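# Move the green can from the turntable onto the coaster

## Task

Lift the green can off the turntable and set it upright on the coaster, while every other can stays standing where it was on the turntable.

## Robot and tools

Robot: two Doosan M1013 six-joint arms, left_arm and right_arm, each carrying a Robotiq 2F-140 gripper with a wrist camera. The gripper fingers can fold at a hinge. Grip with the outer quarter of the pads, near the fingertips, for a true squeeze. Deeper in, the fingers wrap and draw the part toward the palm, so a slim can may sit loose or slip out. Fingertips pushed down onto a surface also fold easily, unless the fingers are fully shut. A camera stand sits behind the arms, and loose objects may occasionally get nudged.

Frame: all hand positions, velocities and orientations are in the scene frame. Its origin is at table-top height, midway between the nominal arm bases. +z is up, +x points out over the table, and left_arm is on the +y side; image left and right do not follow the arm names. Calibrated bases: left_arm at (+0.085, +0.605, 0) m with quat_wxyz (+1.000, 0, 0, -0.030), right_arm at (-0.019, -0.519, 0) m with quat_wxyz (+1.000, 0, 0, -0.025). Reported hand poses may be a few cm off, more when the arm is stretched out. end_effector_position is the point between the pads when shut. The fingers point along the gripper's +z and open along its y. Tips extend about 33 mm past that point for gaps up to 40 mm, and about 9 mm when fully open.

Row layout (shared by execute_actions and move): one flat list of 18 numbers in [-1, 1], covering both arms even if only one moves. Numbers 1-6 are left_arm joint offsets: waist, shoulder, elbow, forearm roll, wrist pitch, wrist roll. Numbers 7-9 are left gripper position, force_limit, speed. Numbers 10-18 repeat that for right_arm. Joint numbers are scaled offsets, not poses. They count from the arm's Joint targets as they stand when the action or move begins, not from the previous row; sending the same offset twice moves the joint twice. A value of 1.0 equals 1.553 rad for waist and shoulder, 2.33 rad for the elbow, and 2.913 rad for the three wrist joints. Sending 0 keeps that joint's target. Shoulder and elbow signs run opposite to the URDF, in commands and results alike. Stated URDF ranges: elbow -2.792 to 2.792, all others -6.283 to 6.283. An action that pushes a joint more than 0.010 rad past its end is refused for both arms.

Gripper numbers are absolute commands, not offsets. position: +1 is open to 140 mm, about -0.8 brings the pads together, and -1 closes until blocked. force_limit from -1 (about 14 N) through 0 (40 N) to +1 (58 N); a faster close squeezes harder. speed -1 is about 30 mm/s, 0 is 140, +1 is 250. Both start at +1. To keep one gripper unchanged, resend its last three numbers, since 0 is itself a command. To grip harder, raise force_limit and switch position between -1 and -0.98; to soften, reopen and close slowly.

execute_actions(actions, cameras): actions is a list of actions; each action is a table of up to 15 rows, one per 1/30 s step, and a short table repeats its final row. An empty list returns the state and all camera images. cameras takes names, ["all"] or [].

move(target, speed, blend, stop_force, zero, blocking, cameras): target is one 18-number row or a list of up to 15 rows, all offsets from the same starting Joint targets. Joints travel in sync, so the hand follows a curve, and nothing is avoided. speed is the top joint speed in rad/s, 0.01 to 3.92, default 0.5, either one number or one per target. blend is in rad and rounds corners between targets (0 means halt at each). stop_force, in N from 10 to 80, ends an arm's path when it senses that much push against its motion; use a slow speed for touches, and leave it out when pulling away from a contact. zero (default true) resets the force baseline first. blocking=false returns after about 0.5 s while the move continues; it cannot be combined with stop_force. Paths over 10 s stop short. The result adds a move: line such as done, off_target, moving, held or fault.

wait(seconds 0 to 10) lets time pass while commands hold. stop brakes a running move. zoom_image(camera, region [x0, y0, x1, y1] px, at most 504 by 504) enlarges part of the newest image from cam_high, cam_low, cam_left_wrist or cam_right_wrist, each 896x504. read_manual gives only licence texts. finished_scene(scene) ends the scene for good; the can must stay on the coaster without the robot.

Results: Joint positions, velocities and torques per arm in the joint order above (rad, rad/s); Joint targets are what the next offsets start from. Tool commands show the gripper settings. object_status: 0 moving, 1 blocked while opening, 2 blocked while closing (a grip), 3 reached the goal or pads met. position_measured is in counts: 3 open, about 75 is 100 mm, 139 is 60 mm, 200 is 20 mm, 230 pads touching. External joint torques and Flange force estimate outside loads and include any held weight. Wrist depth gives 7x7 median distances in mm, with - for no value. "joint command not followed" means the arm-to-arm clearance check stepped in.

Avoid: dropping the can or releasing it while it moves, knocking over the other cans, and letting anything leave the table. Do not strike the table or fixed parts hard or press the arms into each other. Contact torque at the limit (waist and shoulder 319, elbow 150, wrist joints 42.3 N m) or 144 N of outside force stops the arm for 10 s. Holding loads or staying stretched out heats motors; watch for MOTOR HOT, as overheating halts an arm for 30 to 60 s.

Each tool is called after "Emit:" in YAML: its name, and indented under it one key for each argument.

## Session

Emit:
execute_actions:
  actions: []

Scene clock: 0.00 s.
left_arm: end_effector_position=(+0.6492, +0.7728, +0.2719) position_measured=3 object_status=3 end_effector_quat_wxyz=(-0.387, +0.543, +0.743, +0.055) | right_arm: end_effector_position=(+0.5519, -0.5250, +0.1462) position_measured=3 object_status=3 end_effector_quat_wxyz=(-0.257, +0.634, +0.672, +0.283)
Joint positions: left_arm=[0.014 -0.369 -1.621 0.511 1.78 -0.413] | right_arm=[-0.408 -0.308 -1.966 0.716 1.34 -0.86]
Joint velocities: within noise
Joint torques (N m): no reading
External joint torques (N m): no reading
Flange force (N): no reading
Wrist depth (mm): cam_left_wrist=[426 2557 2131 1827 1608 1413 1292 / 419 2149 1983 1716 1531 1339 1235 / 461 659 545 1598 1375 1298 1168 / 468 120 - 444 - 136 1079 / - 118 - - - 359 102 / - - - - - - - / - - - - - - -] | cam_right_wrist=[364 363 301 311 390 405 1639 / - - - 351 - 364 1462 / 311 - 320 - 336 344 1342 / 291 116 299 - - 134 119 / - 103 272 284 283 284 96 / - 262 - - - 270 96 / - - - 250 252 - -]
Joint targets: left_arm=[0.014 -0.369 -1.621 0.511 1.780 -0.413] | right_arm=[-0.408 -0.308 -1.966 0.716 1.340 -0.860]
Tool commands: left_gripper/position=+1.0 left_gripper/force_limit=+1.0 left_gripper/speed=+1.0 right_gripper/position=+1.0 right_gripper/force_limit=+1.0 right_gripper/speed=+1.0

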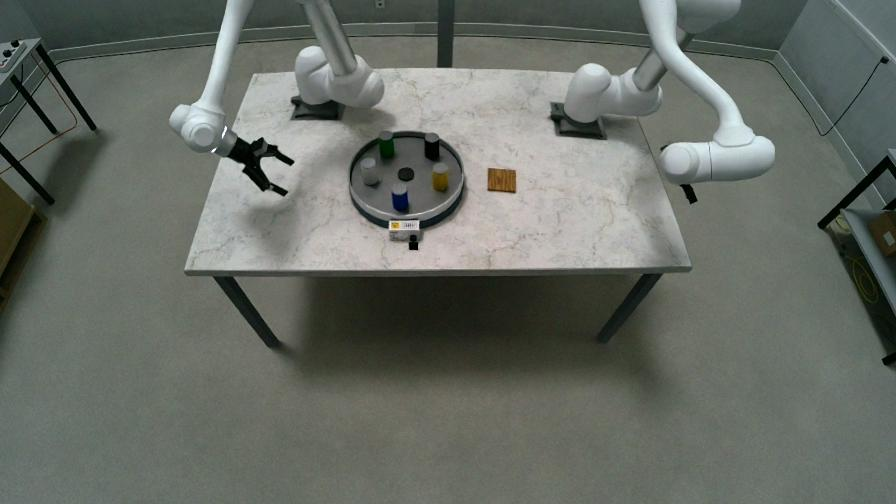

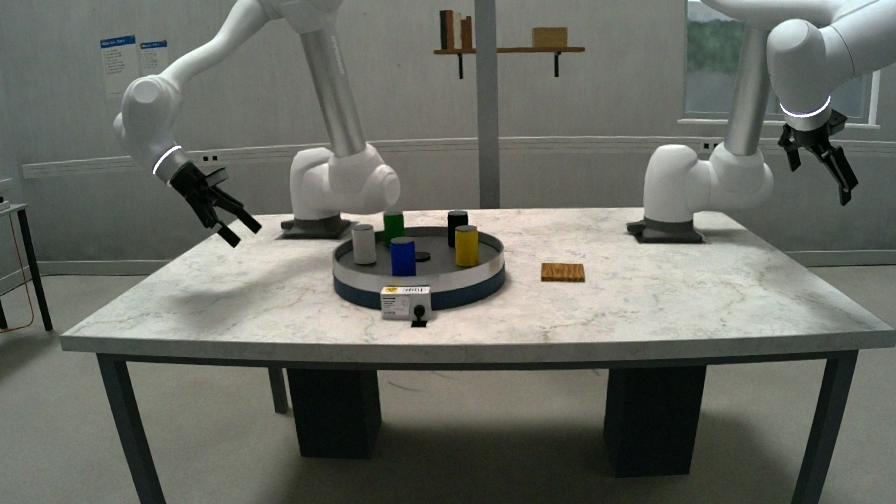

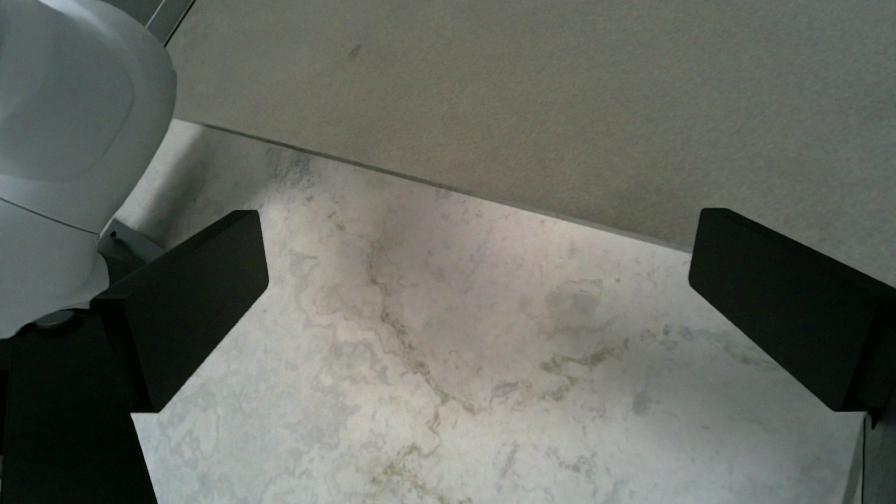

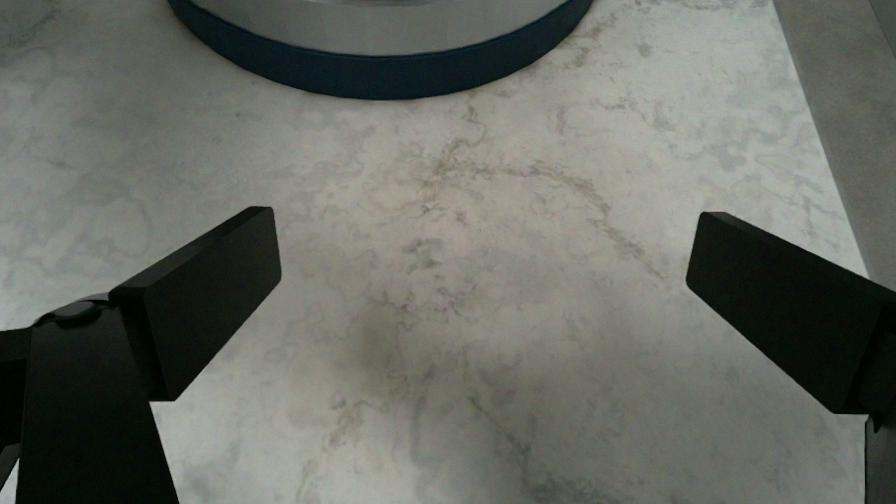

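Emit:
zoom_image:
  camera: "cam_high"
  region: [335, 115, 535, 255]

Emit:
zoom_image:
  camera: "cam_low"
  region: [310, 190, 610, 340]

Scaled by 2.520 from the camera's 896x504 image, which has a finer 1280x720 frame.

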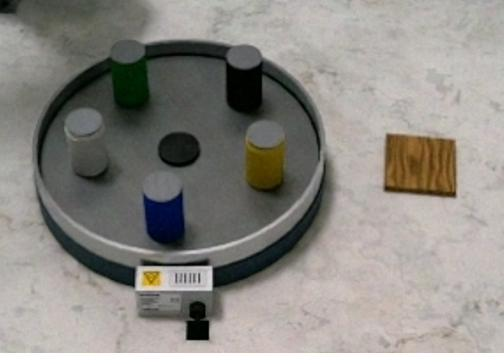

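Scaled by 1.680 from the camera's 896x504 image, which has a finer 1280x720 frame.

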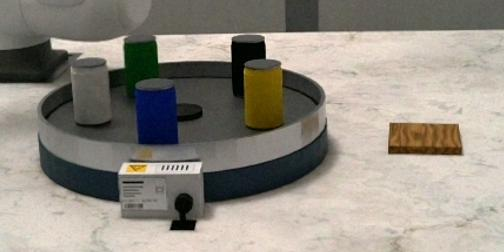

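Emit:
wait:
  seconds: 1
  cameras: ["cam_high", "cam_low"]

Scene clock: 3.87 s.
left_arm: end_effector_position=(+0.6492, +0.7728, +0.2719) position_measured=3 object_status=3 end_effector_quat_wxyz=(-0.387, +0.543, +0.743, +0.055) | right_arm: end_effector_position=(+0.5519, -0.5250, +0.1462) position_measured=3 object_status=3 end_effector_quat_wxyz=(-0.257, +0.634, +0.672, +0.283)
Joint positions: left_arm=[0.014 -0.369 -1.621 0.511 1.78 -0.413] | right_arm=[-0.408 -0.308 -1.966 0.716 1.34 -0.86]
Joint torques (N m): left_arm=[0.79 81.68 40.35 4.32 1.17 -0.01] | right_arm=[1.76 57.39 32.74 3.69 1.05 -0.18]
External joint torques (N m): left_arm=[-0.92 -7.58 -3.08 0.28 0.35 -0.01] | right_arm=[-1.67 8.44 1.01 0.22 0.35 0.18]
Flange force (N): left_arm=[-6.3 6.1 2.1] | right_arm=[9.2 -8.9 -7.0]
Wrist depth (mm): cam_left_wrist=[424 2390 2149 1840 1672 1437 1254 / 425 703 1967 1672 1513 1368 1235 / 461 641 1983 1588 1413 1279 1173 / 470 118 513 - - 136 1093 / - 118 - - - 136 102 / - - 451 - 381 352 - / - - 426 - 369 333 -] | cam_right_wrist=[365 334 303 311 382 397 1696 / - 332 342 - - 367 1536 / - - 323 - - - 1566 / - 116 296 305 - 134 1191 / - 103 - 292 - 143 96 / - 257 257 - - 278 96 / - 246 248 - - 257 255]
Joint targets: left_arm=[0.014 -0.369 -1.621 0.511 1.780 -0.413] | right_arm=[-0.408 -0.308 -1.966 0.716 1.340 -0.860]
Tool commands: left_gripper/position=+1.0 left_gripper/force_limit=+1.0 left_gripper/speed=+1.0 right_gripper/position=+1.0 right_gripper/force_limit=+1.0 right_gripper/speed=+1.0
wait: 1.00 s; at rest from the start
Images, in order (width x height): cam_high 896x504, cam_low 896x504.

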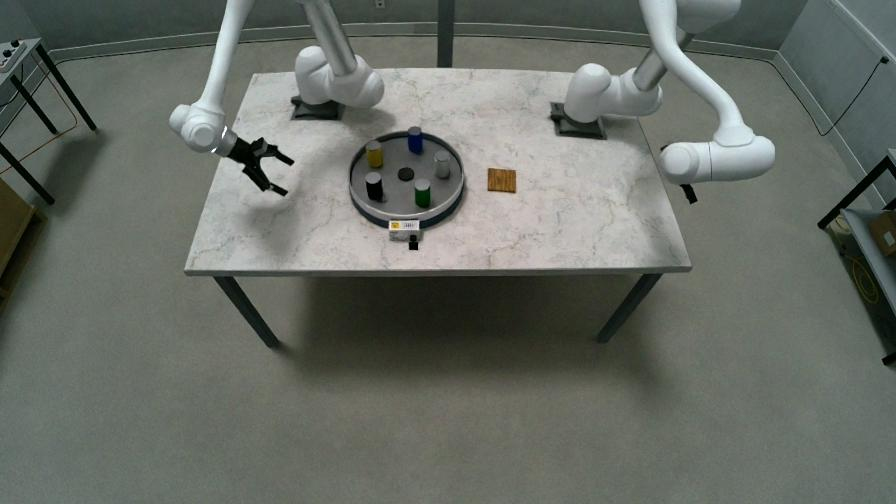

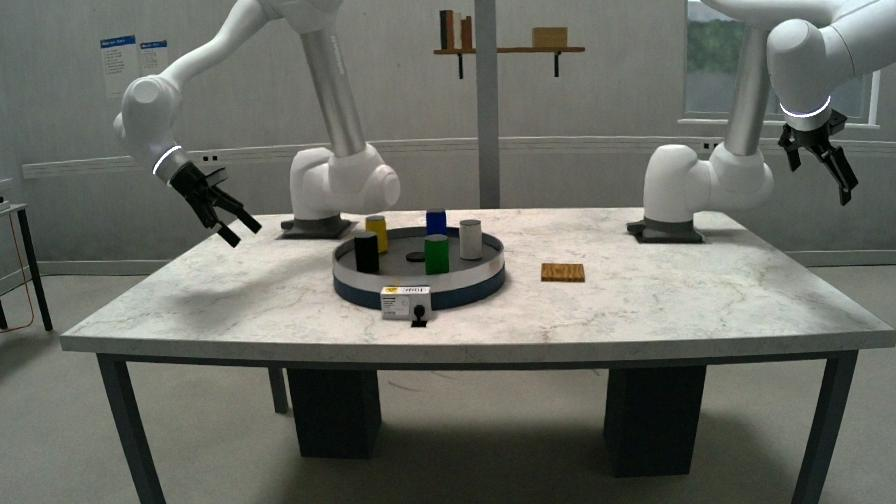

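Emit:
zoom_image:
  camera: "cam_high"
  region: [370, 205, 450, 260]

Emit:
zoom_image:
  camera: "cam_low"
  region: [360, 260, 470, 340]

Scaled by 6.300 from the camera's 896x504 image, which has a finer 1280x720 frame.

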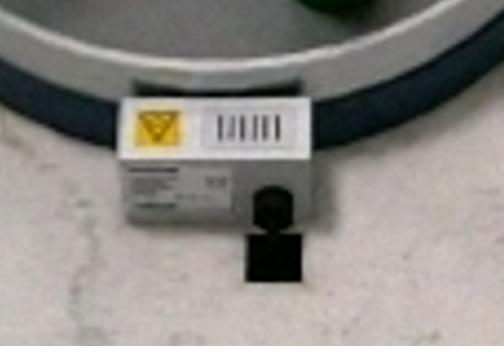

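Scaled by 4.582 from the camera's 896x504 image, which has a finer 1280x720 frame.

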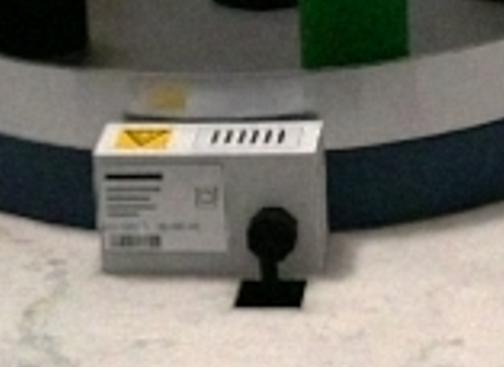

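Emit:
wait:
  seconds: 0
  cameras: ["cam_high"]

Emit:
wait:
  seconds: 0.5
  cameras: ["cam_high"]

Emit:
wait:
  seconds: 0.5
  cameras: ["cam_high"]

Emit:
wait:
  seconds: 1
  cameras: ["cam_high"]

Emit:
wait:
  seconds: 2
  cameras: ["cam_high"]

Scene clock: 4.27 s.
left_arm: end_effector_position=(+0.6492, +0.7728, +0.2719) position_measured=3 object_status=3 end_effector_quat_wxyz=(-0.387, +0.543, +0.743, +0.055) | right_arm: end_effector_position=(+0.5519, -0.5250, +0.1462) position_measured=3 object_status=3 end_effector_quat_wxyz=(-0.257, +0.634, +0.672, +0.283)
Joint positions: left_arm=[0.014 -0.369 -1.621 0.511 1.78 -0.413] | right_arm=[-0.408 -0.308 -1.966 0.716 1.34 -0.86]
Joint torques (N m): left_arm=[0.99 81.46 40.28 4.34 1.2 0] | right_arm=[1.59 57 32.76 3.7 1.08 -0.2]
External joint torques (N m): left_arm=[-0.97 -7.45 -3.03 0.25 0.32 -0.01] | right_arm=[-1.56 9.17 1.06 0.22 0.33 0.2]
Flange force (N): left_arm=[-6.3 6.0 2.1] | right_arm=[10.2 -9.5 -7.3]
Wrist depth (mm): cam_left_wrist=[426 2507 2046 1827 1588 1405 1312 / 428 2114 2062 1880 1522 1346 1224 / 461 - - 1541 1421 1272 1168 / 472 118 - - - 136 1084 / - 119 - - 389 - 102 / - - - - 384 346 - / - - - 394 370 315 -] | cam_right_wrist=[- 351 303 309 362 - 1661 / 356 349 347 - 360 - 1396 / - - 327 - 333 - 1335 / - 119 286 297 316 134 312 / - 103 - 281 - 133 96 / - - - - 269 - 96 / - 240 - 246 254 252 -]
Joint targets: left_arm=[0.014 -0.369 -1.621 0.511 1.780 -0.413] | right_arm=[-0.408 -0.308 -1.966 0.716 1.340 -0.860]
Tool commands: left_gripper/position=+1.0 left_gripper/force_limit=+1.0 left_gripper/speed=+1.0 right_gripper/position=+1.0 right_gripper/force_limit=+1.0 right_gripper/speed=+1.0
Images, in order (width x height): cam_high 896x504.

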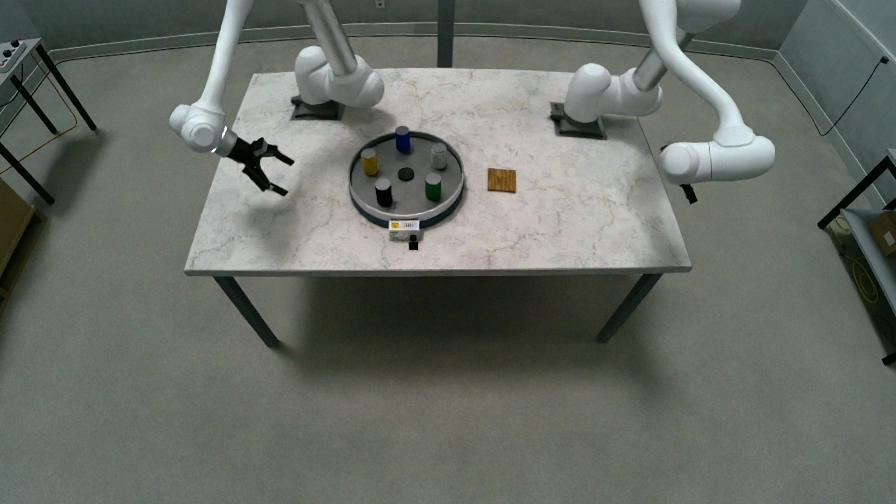

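Scene clock: 4.77 s.
left_arm: end_effector_position=(+0.6492, +0.7728, +0.2719) position_measured=3 object_status=3 end_effector_quat_wxyz=(-0.387, +0.543, +0.743, +0.055) | right_arm: end_effector_position=(+0.5519, -0.5250, +0.1462) position_measured=3 object_status=3 end_effector_quat_wxyz=(-0.257, +0.634, +0.672, +0.283)
Joint positions: left_arm=[0.014 -0.369 -1.621 0.511 1.78 -0.413] | right_arm=[-0.408 -0.308 -1.966 0.716 1.34 -0.86]
Joint torques (N m): left_arm=[1.26 81.34 40.37 4.27 1.18 -0.01] | right_arm=[1.34 57.06 32.86 3.67 1.05 -0.19]
External joint torques (N m): left_arm=[-1.4 -6.74 -2.92 0.34 0.34 -0.01] | right_arm=[-1.28 9.22 1.03 0.25 0.35 0.2]
Flange force (N): left_arm=[-6.2 4.9 1.8] | right_arm=[10.5 -9.4 -7.0]
Wrist depth (mm): cam_left_wrist=[426 2507 2096 1840 1598 1437 1279 / 423 2205 1909 1705 1478 1325 1201 / 457 573 - 1619 1429 1298 1147 / 470 118 - - - 136 1102 / - 118 - 451 - - 102 / - - - - 378 341 - / - - 436 - 361 329 -] | cam_right_wrist=[- 347 302 302 402 404 1745 / - - 341 - - - 1556 / - - 327 - 340 - 1364 / - 116 144 302 - 134 323 / - 103 - 285 289 283 96 / - - 256 - 275 277 94 / - - - - 255 - -]
Joint targets: left_arm=[0.014 -0.369 -1.621 0.511 1.780 -0.413] | right_arm=[-0.408 -0.308 -1.966 0.716 1.340 -0.860]
Tool commands: left_gripper/position=+1.0 left_gripper/force_limit=+1.0 left_gripper/speed=+1.0 right_gripper/position=+1.0 right_gripper/force_limit=+1.0 right_gripper/speed=+1.0
wait: 0.50 s; at rest by 0.17 s
Images, in order (width x height): cam_high 896x504.

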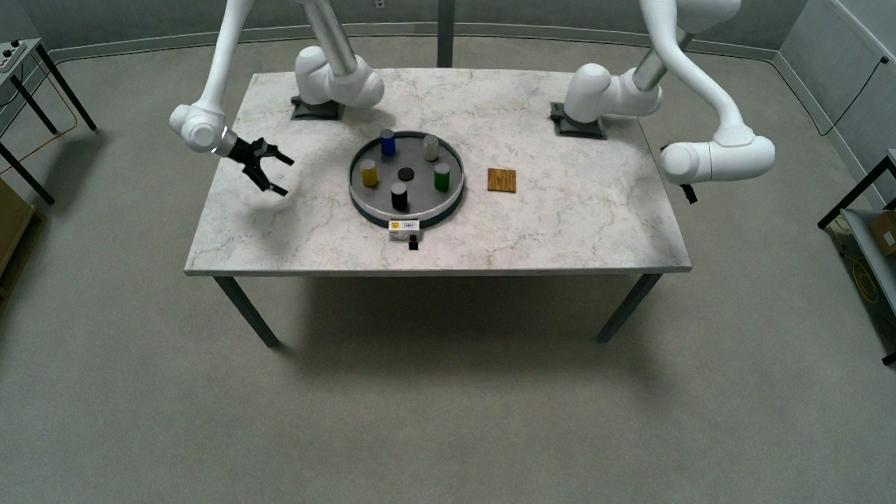

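Scene clock: 5.27 s.
left_arm: end_effector_position=(+0.6492, +0.7728, +0.2719) position_measured=3 object_status=3 end_effector_quat_wxyz=(-0.387, +0.543, +0.743, +0.055) | right_arm: end_effector_position=(+0.5519, -0.5250, +0.1462) position_measured=3 object_status=3 end_effector_quat_wxyz=(-0.257, +0.634, +0.672, +0.283)
Joint positions: left_arm=[0.014 -0.369 -1.621 0.511 1.78 -0.413] | right_arm=[-0.408 -0.308 -1.966 0.716 1.34 -0.86]
Joint torques (N m): left_arm=[1.09 81.72 40.38 4.27 1.23 0.01] | right_arm=[1.42 57.3 32.78 3.67 1.04 -0.16]
External joint torques (N m): left_arm=[-1.07 -8.23 -3.25 0.31 0.28 -0.02] | right_arm=[-1.31 8.44 0.99 0.23 0.35 0.16]
Flange force (N): left_arm=[-6.9 6.8 2.3] | right_arm=[9.5 -8.7 -6.6]
Wrist depth (mm): cam_left_wrist=[425 2459 2114 1801 1629 1421 1318 / 425 708 1952 1694 1478 1353 1285 / 460 641 - 1375 1429 1279 1173 / 468 118 - - - 136 1070 / - 118 491 - 394 361 102 / - - - - 376 344 - / - - - - - - -] | cam_right_wrist=[- 333 302 303 399 428 1639 / - 329 - - - - 1556 / - 321 - 323 - 330 - / - 116 - - - 134 113 / - 103 283 278 - - 96 / - - 263 268 269 271 96 / - 251 238 - 253 258 255]
Joint targets: left_arm=[0.014 -0.369 -1.621 0.511 1.780 -0.413] | right_arm=[-0.408 -0.308 -1.966 0.716 1.340 -0.860]
Tool commands: left_gripper/position=+1.0 left_gripper/force_limit=+1.0 left_gripper/speed=+1.0 right_gripper/position=+1.0 right_gripper/force_limit=+1.0 right_gripper/speed=+1.0
wait: 0.50 s; at rest by 0.17 s
Images, in order (width x height): cam_high 896x504.

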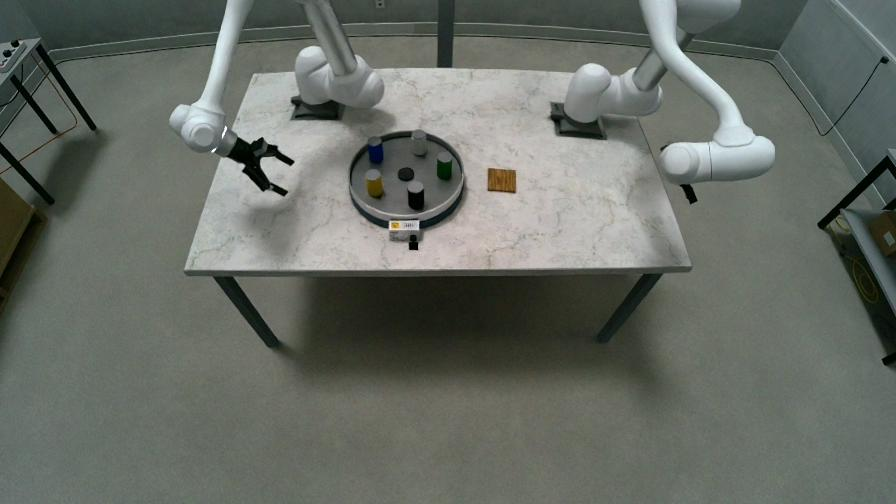

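Scene clock: 6.27 s.
left_arm: end_effector_position=(+0.6492, +0.7728, +0.2719) position_measured=3 object_status=3 end_effector_quat_wxyz=(-0.387, +0.543, +0.743, +0.055) | right_arm: end_effector_position=(+0.5519, -0.5250, +0.1462) position_measured=3 object_status=3 end_effector_quat_wxyz=(-0.257, +0.634, +0.672, +0.283)
Joint positions: left_arm=[0.014 -0.369 -1.621 0.511 1.78 -0.413] | right_arm=[-0.408 -0.308 -1.966 0.716 1.34 -0.86]
Joint torques (N m): left_arm=[1.1 81.19 40.44 4.34 1.13 0.01] | right_arm=[1.65 57.21 32.73 3.66 1.06 -0.19]
External joint torques (N m): left_arm=[-1.2 -6.86 -3.08 0.27 0.39 -0.03] | right_arm=[-1.71 8.68 1.01 0.25 0.35 0.19]
Flange force (N): left_arm=[-6.2 4.9 2.1] | right_arm=[9.4 -9.2 -7.1]
Wrist depth (mm): cam_left_wrist=[430 2583 2167 1814 1608 1470 1285 / 423 526 1952 1764 1487 1339 1248 / 458 - - 1559 1421 1279 1168 / 471 118 - - 423 136 1061 / - 118 - - - 136 102 / - - - - - 354 - / - - - - 359 332 -] | cam_right_wrist=[- 329 301 308 331 - 1684 / - 342 347 357 358 - 1454 / - 317 - - - 341 1445 / 298 119 281 - - 134 323 / - 103 280 284 295 - 96 / - 255 257 264 262 - 96 / - 251 249 254 254 261 -]
Joint targets: left_arm=[0.014 -0.369 -1.621 0.511 1.780 -0.413] | right_arm=[-0.408 -0.308 -1.966 0.716 1.340 -0.860]
Tool commands: left_gripper/position=+1.0 left_gripper/force_limit=+1.0 left_gripper/speed=+1.0 right_gripper/position=+1.0 right_gripper/force_limit=+1.0 right_gripper/speed=+1.0
wait: 1.00 s; at rest by 0.17 s
Images, in order (width x height): cam_high 896x504.

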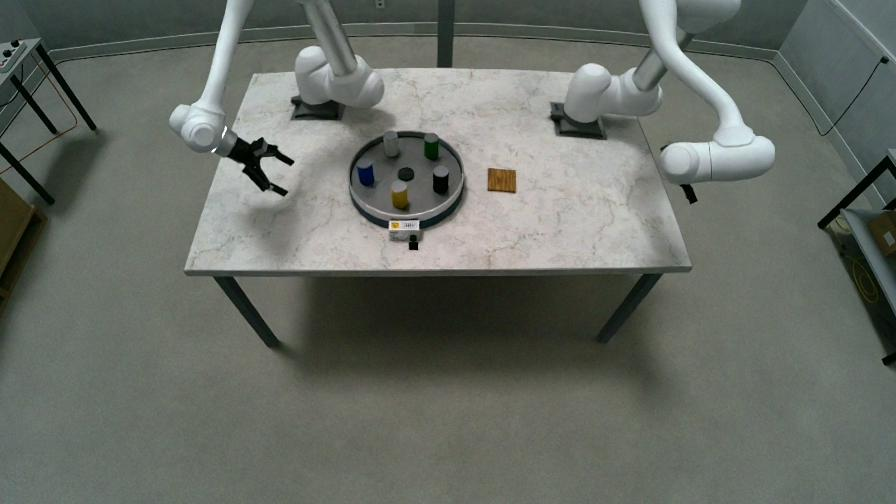

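Scene clock: 8.27 s.
left_arm: end_effector_position=(+0.6492, +0.7728, +0.2719) position_measured=3 object_status=3 end_effector_quat_wxyz=(-0.387, +0.543, +0.743, +0.055) | right_arm: end_effector_position=(+0.5519, -0.5250, +0.1462) position_measured=3 object_status=3 end_effector_quat_wxyz=(-0.257, +0.634, +0.672, +0.283)
Joint positions: left_arm=[0.014 -0.369 -1.621 0.511 1.78 -0.413] | right_arm=[-0.408 -0.308 -1.966 0.716 1.34 -0.86]
Joint torques (N m): left_arm=[1.1 81.49 40.4 4.31 1.19 0] | right_arm=[1.55 57.09 32.64 3.71 1.08 -0.18]
External joint torques (N m): left_arm=[-0.82 -6.75 -2.94 0.31 0.34 -0.02] | right_arm=[-1.61 8.95 1.16 0.21 0.33 0.19]
Flange force (N): left_arm=[-5.6 5.2 2.2] | right_arm=[9.8 -9.2 -7.3]
Wrist depth (mm): cam_left_wrist=[429 2557 2224 1867 1579 1429 1292 / 425 546 1983 1705 1504 1368 1241 / 458 - - 1608 1390 1260 1162 / 468 120 - - 436 136 1098 / - 118 - - 409 137 102 / - - - - 369 - - / - - 447 390 - - -] | cam_right_wrist=[356 328 302 311 - 425 1639 / 337 - 344 342 357 - 1586 / - 324 326 323 340 - 1471 / 294 116 - 303 - 134 312 / - 103 - - 286 286 96 / - 253 - - 268 274 96 / - 244 247 252 263 258 -]
Joint targets: left_arm=[0.014 -0.369 -1.621 0.511 1.780 -0.413] | right_arm=[-0.408 -0.308 -1.966 0.716 1.340 -0.860]
Tool commands: left_gripper/position=+1.0 left_gripper/force_limit=+1.0 left_gripper/speed=+1.0 right_gripper/position=+1.0 right_gripper/force_limit=+1.0 right_gripper/speed=+1.0
wait: 2.00 s; at rest by 0.17 s
Images, in order (width x height): cam_high 896x504.

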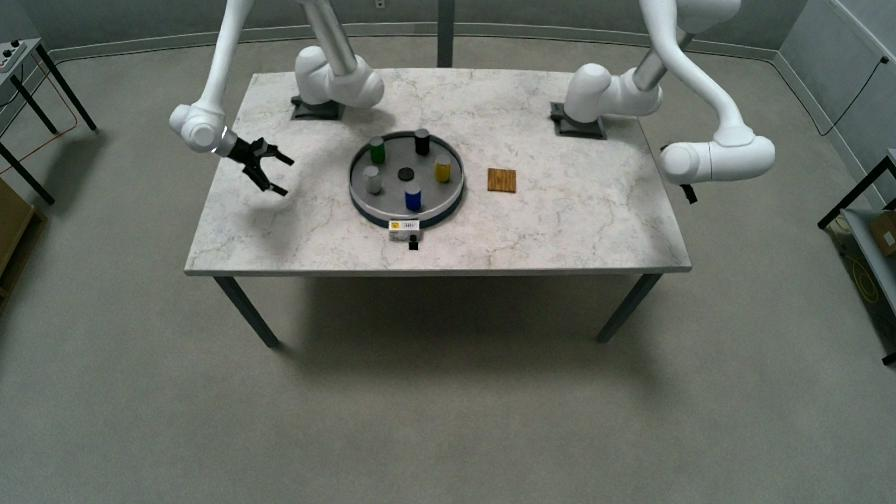

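Emit:
move:
  target:
    - [0,0,0,0,0,0,1,1,1,0,-0.0113,0.2264,-0.2458,0.0129,0.2952,0.43,-0.1,0]
    - [0,0,0,0,0,0,1,1,1,0.7113,-0.0113,0.2264,-0.2458,0.0129,0.2952,0.43,-0.1,0]
  speed: 0.8
  blend: [0.2, 0]
  cameras: ["cam_high", "cam_low", "cam_right_wrist"]

Scene clock: 13.30 s.
left_arm: end_effector_position=(+0.6492, +0.7728, +0.2719) position_measured=3 object_status=3 end_effector_quat_wxyz=(-0.387, +0.543, +0.743, +0.055) | right_arm: end_effector_position=(+0.5568, -0.0414, +0.2999) position_measured=75 object_status=3 end_effector_quat_wxyz=(+0.000, +0.446, +0.895, +0.000)
Joint positions: left_arm=[0.014 -0.369 -1.621 0.511 1.78 -0.413] | right_arm=[0.697 -0.326 -1.438 0 1.378 0]
Joint torques (N m): left_arm=[0.97 81.6 40.47 4.31 1.19 -0.01] | right_arm=[1.52 67.16 40.97 4.16 -0.4 -0.21]
External joint torques (N m): left_arm=[-0.9 -7.17 -3.08 0.29 0.33 -0.01] | right_arm=[-1.71 9.1 1.24 0.21 0.4 0.21]
Flange force (N): left_arm=[-6.0 5.5 2.3] | right_arm=[-2.5 -11.6 -5.3]
Wrist depth (mm): cam_left_wrist=[423 2532 2131 1814 1619 1453 1292 / 427 2224 1967 1716 1504 1346 1241 / 460 - - 1559 1421 1292 1173 / 473 118 - - - 136 1088 / - 118 - - 415 - 102 / - 110 - - - - - / - - - - - 346 -] | cam_right_wrist=[272 321 347 339 357 396 - / 366 368 362 - 371 416 413 / 390 388 383 380 379 462 1279 / 364 349 133 409 402 137 1349 / - 83 339 435 - 103 85 / - - 530 - 1546 - - / - - - - 1673 - -]
Joint targets: left_arm=[0.014 -0.369 -1.621 0.511 1.780 -0.413] | right_arm=[0.697 -0.326 -1.438 0.000 1.378 0.000]
move: done
Images, in order (width x height): cam_high 896x504, cam_low 896x504, cam_right_wrist 896x504.

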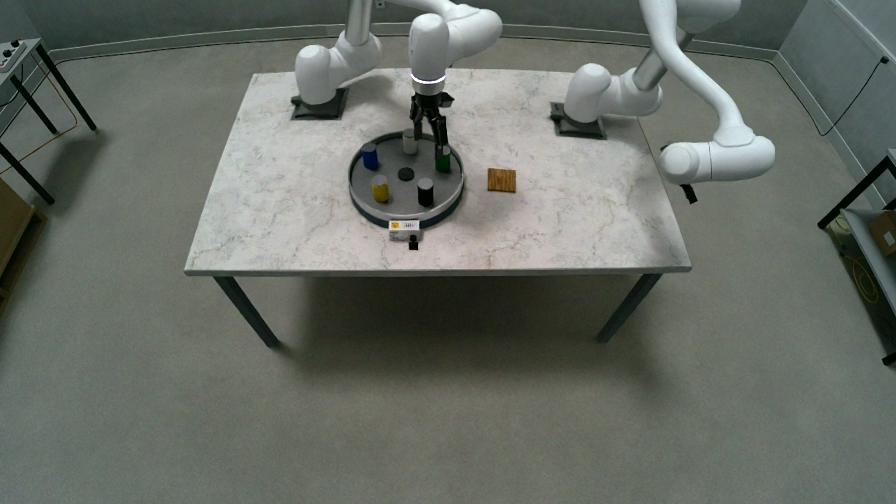

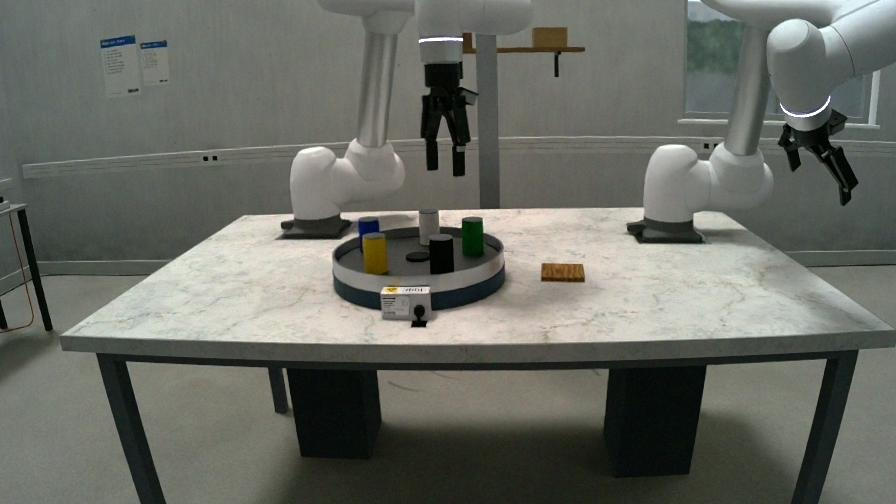

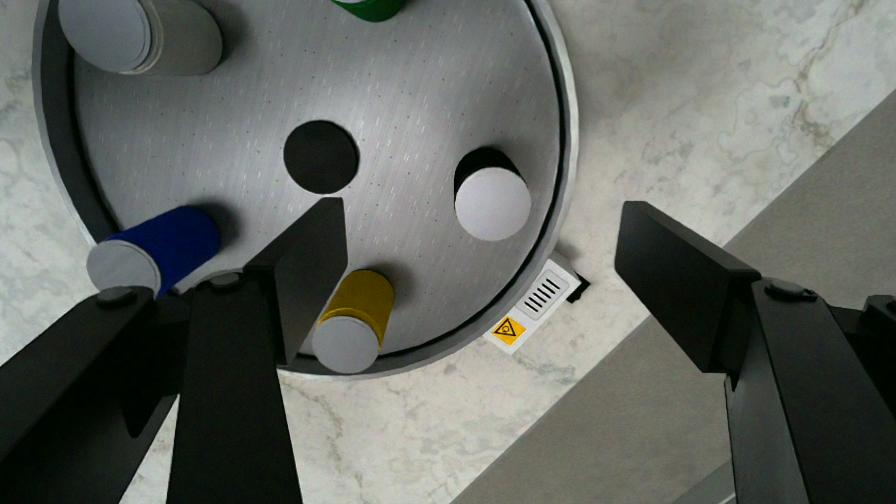

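Emit:
wait:
  seconds: 0
  cameras: ["cam_right_wrist"]

Emit:
wait:
  seconds: 4.5
  cameras: ["cam_right_wrist"]

Emit:
wait:
  seconds: 0.5
  cameras: ["cam_right_wrist"]

Emit:
wait:
  seconds: 0.5
  cameras: ["cam_right_wrist"]

Emit:
wait:
  seconds: 7
  cameras: ["cam_right_wrist"]

Scene clock: 14.10 s.
left_arm: end_effector_position=(+0.6492, +0.7728, +0.2719) position_measured=3 object_status=3 end_effector_quat_wxyz=(-0.387, +0.543, +0.743, +0.055) | right_arm: end_effector_position=(+0.5568, -0.0414, +0.2999) position_measured=75 object_status=3 end_effector_quat_wxyz=(+0.000, +0.446, +0.895, +0.000)
Joint positions: left_arm=[0.014 -0.369 -1.621 0.511 1.78 -0.413] | right_arm=[0.697 -0.326 -1.438 0 1.378 0]
Joint torques (N m): left_arm=[1.1 81.35 40.17 4.33 1.18 0.06] | right_arm=[1.67 66.97 40.82 4.11 -0.4 -0.2]
External joint torques (N m): left_arm=[-1.22 -6.9 -2.76 0.28 0.35 -0.07] | right_arm=[-1.67 9.7 1.47 0.27 0.41 0.2]
Flange force (N): left_arm=[-6.2 5.4 1.6] | right_arm=[-2.5 -12.1 -5.8]
Wrist depth (mm): cam_left_wrist=[425 2557 2224 1827 1608 1445 1292 / 423 2243 1983 1840 1513 1248 1224 / 456 - - 1569 1437 1312 1157 / 473 119 - - 422 136 1023 / - 118 517 - - 359 101 / - - - - 384 - - / - - - - - - -] | cam_right_wrist=[347 345 347 339 345 - - / 344 361 365 362 368 - 423 / 299 390 385 389 388 451 1292 / 473 408 154 400 400 131 1357 / - 83 435 431 497 107 85 / - - 533 539 1586 - - / - - - 582 1673 - -]
Joint targets: left_arm=[0.014 -0.369 -1.621 0.511 1.780 -0.413] | right_arm=[0.697 -0.326 -1.438 0.000 1.378 0.000]
Tool commands: left_gripper/position=+1.0 left_gripper/force_limit=+1.0 left_gripper/speed=+1.0 right_gripper/position=+0.43 right_gripper/force_limit=-0.1 right_gripper/speed=+0.0
Images, in order (width x height): cam_right_wrist 896x504.

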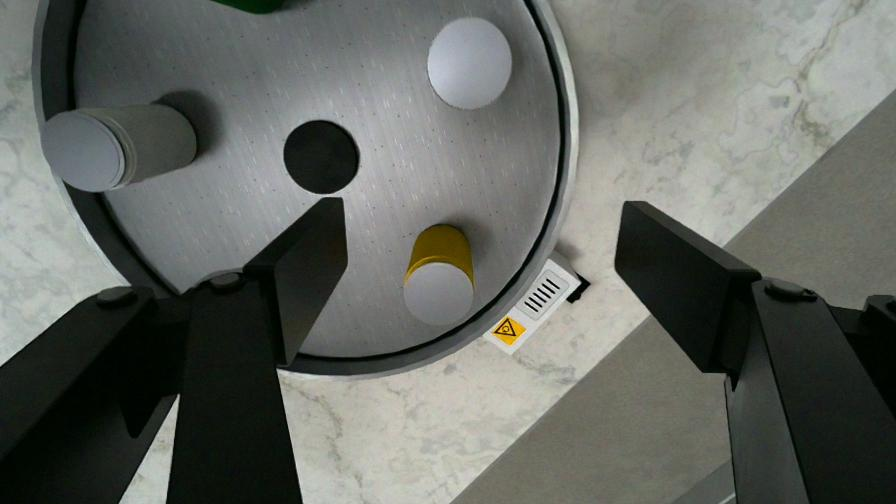

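Scene clock: 18.60 s.
left_arm: end_effector_position=(+0.6492, +0.7728, +0.2719) position_measured=3 object_status=3 end_effector_quat_wxyz=(-0.387, +0.543, +0.743, +0.055) | right_arm: end_effector_position=(+0.5568, -0.0413, +0.2999) position_measured=75 object_status=3 end_effector_quat_wxyz=(+0.000, +0.446, +0.895, +0.000)
Joint positions: left_arm=[0.014 -0.369 -1.621 0.511 1.78 -0.413] | right_arm=[0.697 -0.326 -1.438 0 1.378 0]
Joint torques (N m): left_arm=[0.65 81.07 40.39 4.35 1.15 0.01] | right_arm=[1.39 67.2 40.83 4.16 -0.38 -0.19]
External joint torques (N m): left_arm=[-0.66 -6.8 -3.06 0.25 0.37 -0.03] | right_arm=[-1.45 9.05 1.35 0.22 0.38 0.19]
Flange force (N): left_arm=[-5.6 5.1 2.5] | right_arm=[-2.2 -11.3 -5.4]
Wrist depth (mm): cam_left_wrist=[426 2507 2079 1894 1569 1437 1285 / 429 2114 2046 1716 1487 1382 1230 / 458 677 - 1569 1413 1292 1117 / 469 120 - - - 136 1066 / - 118 - - - - 102 / - - - - - - - / - - 437 - - - -] | cam_right_wrist=[350 348 347 345 340 384 - / 300 359 365 282 367 417 - / 386 389 382 386 390 435 1285 / - 406 154 402 404 138 1380 / - 83 433 435 - 108 85 / - - 538 - 1576 - - / - - - - 1607 - -]
Joint targets: left_arm=[0.014 -0.369 -1.621 0.511 1.780 -0.413] | right_arm=[0.697 -0.326 -1.438 0.000 1.378 0.000]
Tool commands: left_gripper/position=+1.0 left_gripper/force_limit=+1.0 left_gripper/speed=+1.0 right_gripper/position=+0.43 right_gripper/force_limit=-0.1 right_gripper/speed=+0.0
wait: 4.50 s; at rest by 0.17 s
Images, in order (width x height): cam_right_wrist 896x504.

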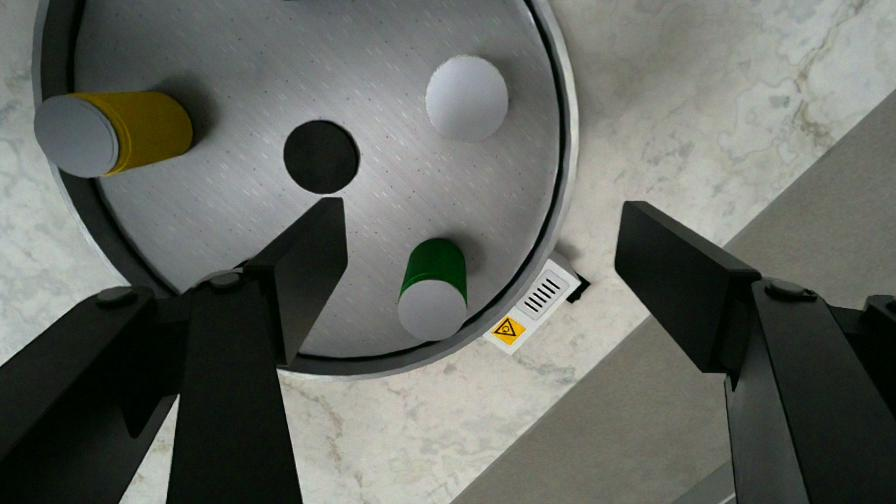

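Scene clock: 19.10 s.
left_arm: end_effector_position=(+0.6492, +0.7728, +0.2719) position_measured=3 object_status=3 end_effector_quat_wxyz=(-0.387, +0.543, +0.743, +0.055) | right_arm: end_effector_position=(+0.5568, -0.0413, +0.2999) position_measured=75 object_status=3 end_effector_quat_wxyz=(+0.000, +0.446, +0.895, +0.000)
Joint positions: left_arm=[0.014 -0.369 -1.621 0.511 1.78 -0.413] | right_arm=[0.697 -0.326 -1.438 0 1.378 0]
Joint torques (N m): left_arm=[1.21 81.37 40.25 4.33 1.19 0] | right_arm=[1.69 67 40.8 4.14 -0.38 -0.2]
External joint torques (N m): left_arm=[-1.31 -6.91 -2.91 0.27 0.33 -0.01] | right_arm=[-1.7 8.81 1.28 0.23 0.37 0.2]
Flange force (N): left_arm=[-6.2 5.2 1.8] | right_arm=[-2.5 -11.1 -5.2]
Wrist depth (mm): cam_left_wrist=[424 2459 2149 1867 1598 1398 1285 / 426 551 1952 1740 1513 1346 1248 / 458 633 612 1672 1421 1260 1147 / 472 118 514 - - 136 1079 / - 118 - - 403 - 101 / - - - - - - - / - - 446 380 - 331 -] | cam_right_wrist=[348 347 343 338 383 383 392 / 367 367 368 364 368 409 410 / 385 379 380 382 386 - 1272 / 489 382 133 315 405 126 1372 / - 83 348 422 510 108 85 / - - 532 542 1526 - - / - - - - 1673 - -]
Joint targets: left_arm=[0.014 -0.369 -1.621 0.511 1.780 -0.413] | right_arm=[0.697 -0.326 -1.438 0.000 1.378 0.000]
Tool commands: left_gripper/position=+1.0 left_gripper/force_limit=+1.0 left_gripper/speed=+1.0 right_gripper/position=+0.43 right_gripper/force_limit=-0.1 right_gripper/speed=+0.0
wait: 0.50 s; at rest by 0.17 s
Images, in order (width x height): cam_right_wrist 896x504.

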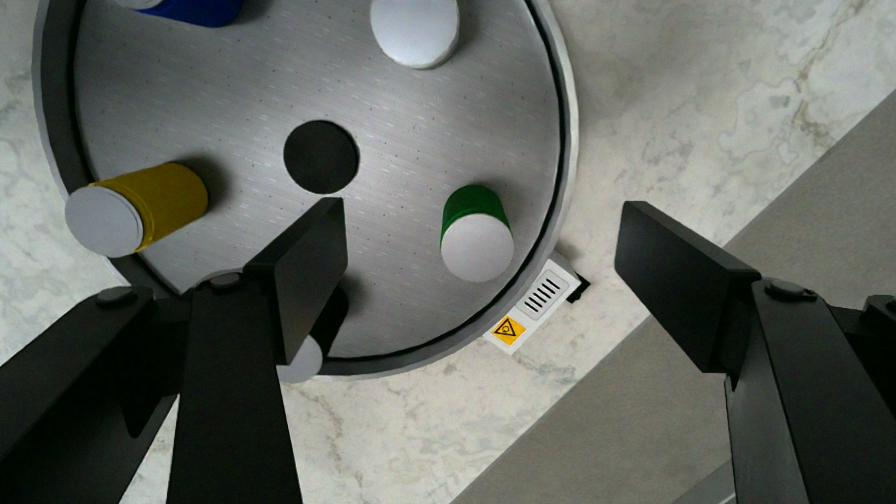

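Scene clock: 19.60 s.
left_arm: end_effector_position=(+0.6492, +0.7728, +0.2719) position_measured=3 object_status=3 end_effector_quat_wxyz=(-0.387, +0.543, +0.743, +0.055) | right_arm: end_effector_position=(+0.5568, -0.0413, +0.2999) position_measured=75 object_status=3 end_effector_quat_wxyz=(+0.000, +0.446, +0.895, +0.000)
Joint positions: left_arm=[0.014 -0.369 -1.621 0.511 1.78 -0.413] | right_arm=[0.697 -0.326 -1.438 0 1.378 0]
Joint torques (N m): left_arm=[1.1 81.51 40.39 4.35 1.19 -0.01] | right_arm=[1.67 67.05 40.95 4.16 -0.37 -0.18]
External joint torques (N m): left_arm=[-0.97 -6.94 -3.01 0.26 0.33 -0.01] | right_arm=[-1.56 9 1.12 0.21 0.37 0.18]
Flange force (N): left_arm=[-6.0 5.3 2.2] | right_arm=[-2.4 -11.7 -5.0]
Wrist depth (mm): cam_left_wrist=[426 2368 2224 1867 1550 1437 1279 / 424 2186 1952 1740 1522 1375 1201 / 460 631 599 1550 1413 1279 1157 / 472 120 - - 427 136 1066 / - 118 - - 412 136 102 / - - - 417 - - - / - - 427 401 - - -] | cam_right_wrist=[270 328 344 344 350 - 388 / 363 368 365 362 367 419 416 / 383 389 380 385 425 437 1292 / 470 354 154 408 388 131 1372 / - 83 337 431 - 108 85 / - - 543 - 1696 - - / - - - - 1696 - -]
Joint targets: left_arm=[0.014 -0.369 -1.621 0.511 1.780 -0.413] | right_arm=[0.697 -0.326 -1.438 0.000 1.378 0.000]
Tool commands: left_gripper/position=+1.0 left_gripper/force_limit=+1.0 left_gripper/speed=+1.0 right_gripper/position=+0.43 right_gripper/force_limit=-0.1 right_gripper/speed=+0.0
wait: 0.50 s; at rest by 0.17 s
Images, in order (width x height): cam_right_wrist 896x504.

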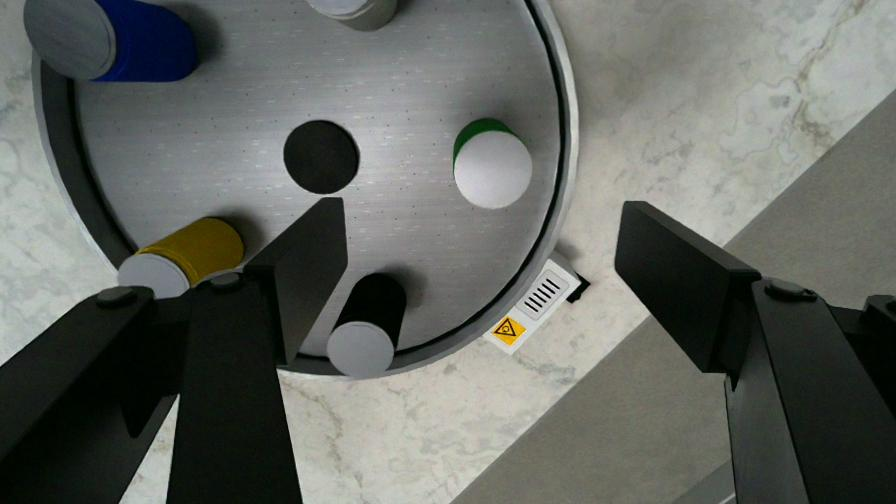

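Scene clock: 26.60 s.
left_arm: end_effector_position=(+0.6492, +0.7728, +0.2719) position_measured=3 object_status=3 end_effector_quat_wxyz=(-0.387, +0.543, +0.743, +0.055) | right_arm: end_effector_position=(+0.5567, -0.0413, +0.2999) position_measured=75 object_status=3 end_effector_quat_wxyz=(+0.000, +0.446, +0.895, +0.000)
Joint positions: left_arm=[0.014 -0.369 -1.621 0.511 1.78 -0.413] | right_arm=[0.697 -0.326 -1.438 0 1.378 0]
Joint torques (N m): left_arm=[1.09 81.3 40.33 4.32 1.17 0.05] | right_arm=[1.7 67.15 40.89 4.17 -0.38 -0.19]
External joint torques (N m): left_arm=[-1 -6.32 -2.82 0.3 0.36 -0.06] | right_arm=[-1.46 9.43 1.42 0.23 0.37 0.19]
Flange force (N): left_arm=[-5.6 4.6 2.0] | right_arm=[-2.2 -11.8 -5.6]
Wrist depth (mm): cam_left_wrist=[423 2413 2205 1880 1598 1429 1266 / 424 2131 1894 1716 1513 1332 1218 / 458 - - 1608 1421 1292 1157 / 474 120 - - 418 136 1079 / - 118 - - - 362 102 / - - - - - - - / - - - 408 - - -] | cam_right_wrist=[345 351 346 279 349 - - / 371 367 362 363 367 432 414 / - 382 382 378 389 438 1292 / 478 409 154 398 401 138 1380 / - 83 432 436 498 108 85 / - - - 529 1556 - - / - - - - 1720 - -]
Joint targets: left_arm=[0.014 -0.369 -1.621 0.511 1.780 -0.413] | right_arm=[0.697 -0.326 -1.438 0.000 1.378 0.000]
Tool commands: left_gripper/position=+1.0 left_gripper/force_limit=+1.0 left_gripper/speed=+1.0 right_gripper/position=+0.43 right_gripper/force_limit=-0.1 right_gripper/speed=+0.0
wait: 7.00 s; at rest by 0.17 s
Images, in order (width x height): cam_right_wrist 896x504.

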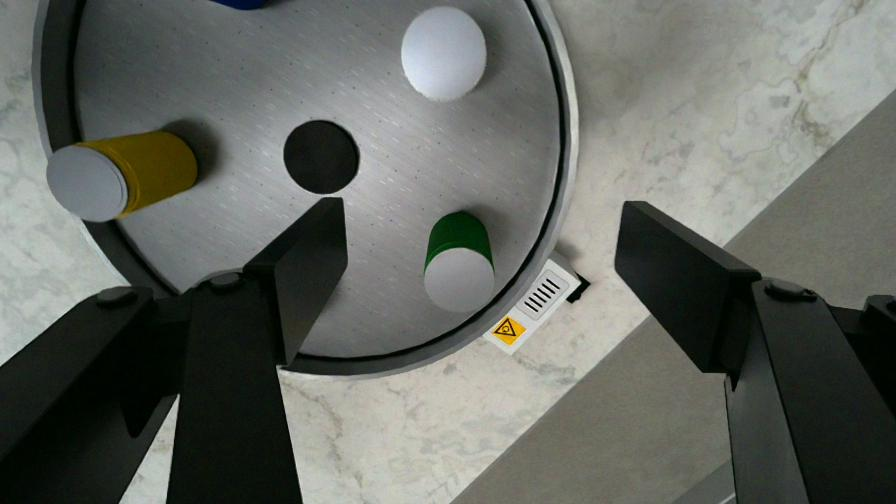

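Emit:
zoom_image:
  camera: "cam_right_wrist"
  region: [260, 110, 620, 390]

Emit:
zoom_image:
  camera: "cam_right_wrist"
  region: [400, 190, 520, 330]

Scaled by 1.400 from the camera's 896x504 image, which has a finer 1280x720 frame.

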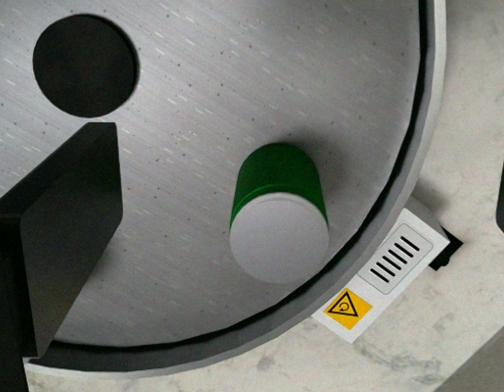

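Scaled by 3.600 from the camera's 896x504 image, which has a finer 1280x720 frame.

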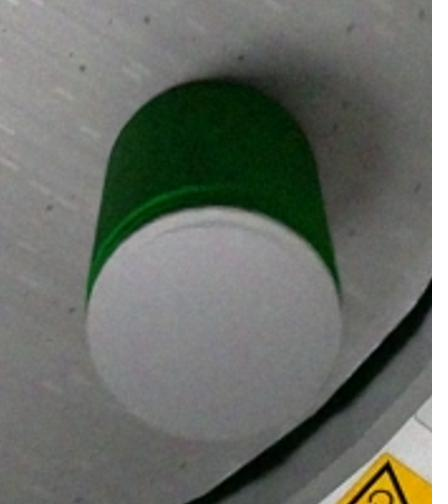

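Emit:
move:
  target: [0,0,0,0,0,0,1,1,1,0,-0.04907,-0.04618,0,-0.0631,0,0.43,-0.1,0]
  speed: 0.3
  cameras: ["cam_right_wrist"]

Scene clock: 29.07 s.
left_arm: end_effector_position=(+0.6492, +0.7728, +0.2719) position_measured=3 object_status=3 end_effector_quat_wxyz=(-0.387, +0.543, +0.743, +0.055) | right_arm: end_effector_position=(+0.5689, -0.0321, +0.1846) position_measured=75 object_status=3 end_effector_quat_wxyz=(+0.000, +0.446, +0.895, +0.000)
Joint positions: left_arm=[0.014 -0.369 -1.621 0.511 1.78 -0.413] | right_arm=[0.697 -0.402 -1.546 0 1.194 0]
Joint torques (N m): left_arm=[1.01 81.41 40.36 4.25 1.21 0.04] | right_arm=[1.57 72.44 38.68 3.92 -0.38 -0.21]
External joint torques (N m): left_arm=[-1.07 -6.99 -2.97 0.36 0.31 -0.05] | right_arm=[-1.69 8.47 1.14 0.21 0.37 0.21]
Flange force (N): left_arm=[-6.1 5.4 2.1] | right_arm=[-2.4 -9.9 -6.8]
Wrist depth (mm): cam_left_wrist=[423 2507 2062 1853 1683 1405 1279 / 421 2114 1967 1728 1550 1318 1235 / 459 607 1569 1619 1398 1235 1173 / 469 119 - - - 136 1088 / - 118 - - - - 102 / - - - 427 382 - - / - 500 436 397 - - -] | cam_right_wrist=[241 242 240 239 239 283 283 / 254 255 254 249 250 - 298 / 272 265 266 258 260 - 322 / 289 284 133 285 279 120 344 / - 83 273 303 299 108 85 / - - 237 321 313 - - / - - 235 328 1454 - -]
Joint targets: left_arm=[0.014 -0.369 -1.621 0.511 1.780 -0.413] | right_arm=[0.697 -0.402 -1.546 0.000 1.194 0.000]
move: done
Images, in order (width x height): cam_right_wrist 896x504.

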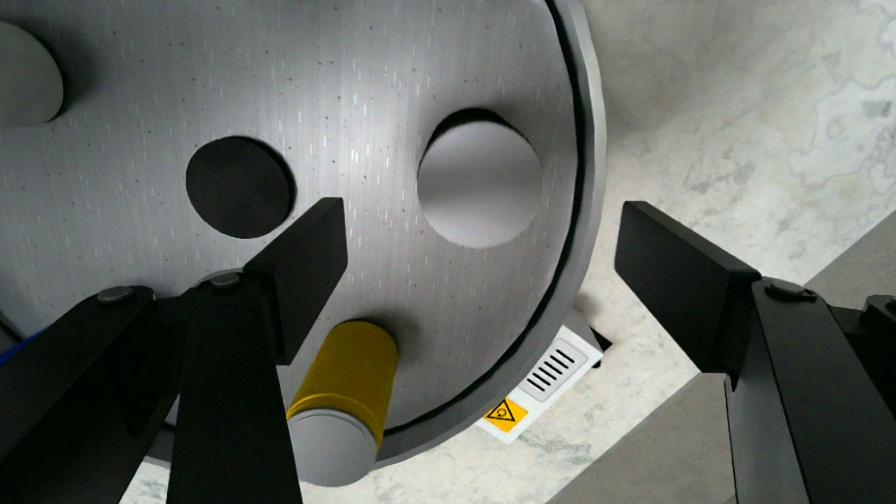

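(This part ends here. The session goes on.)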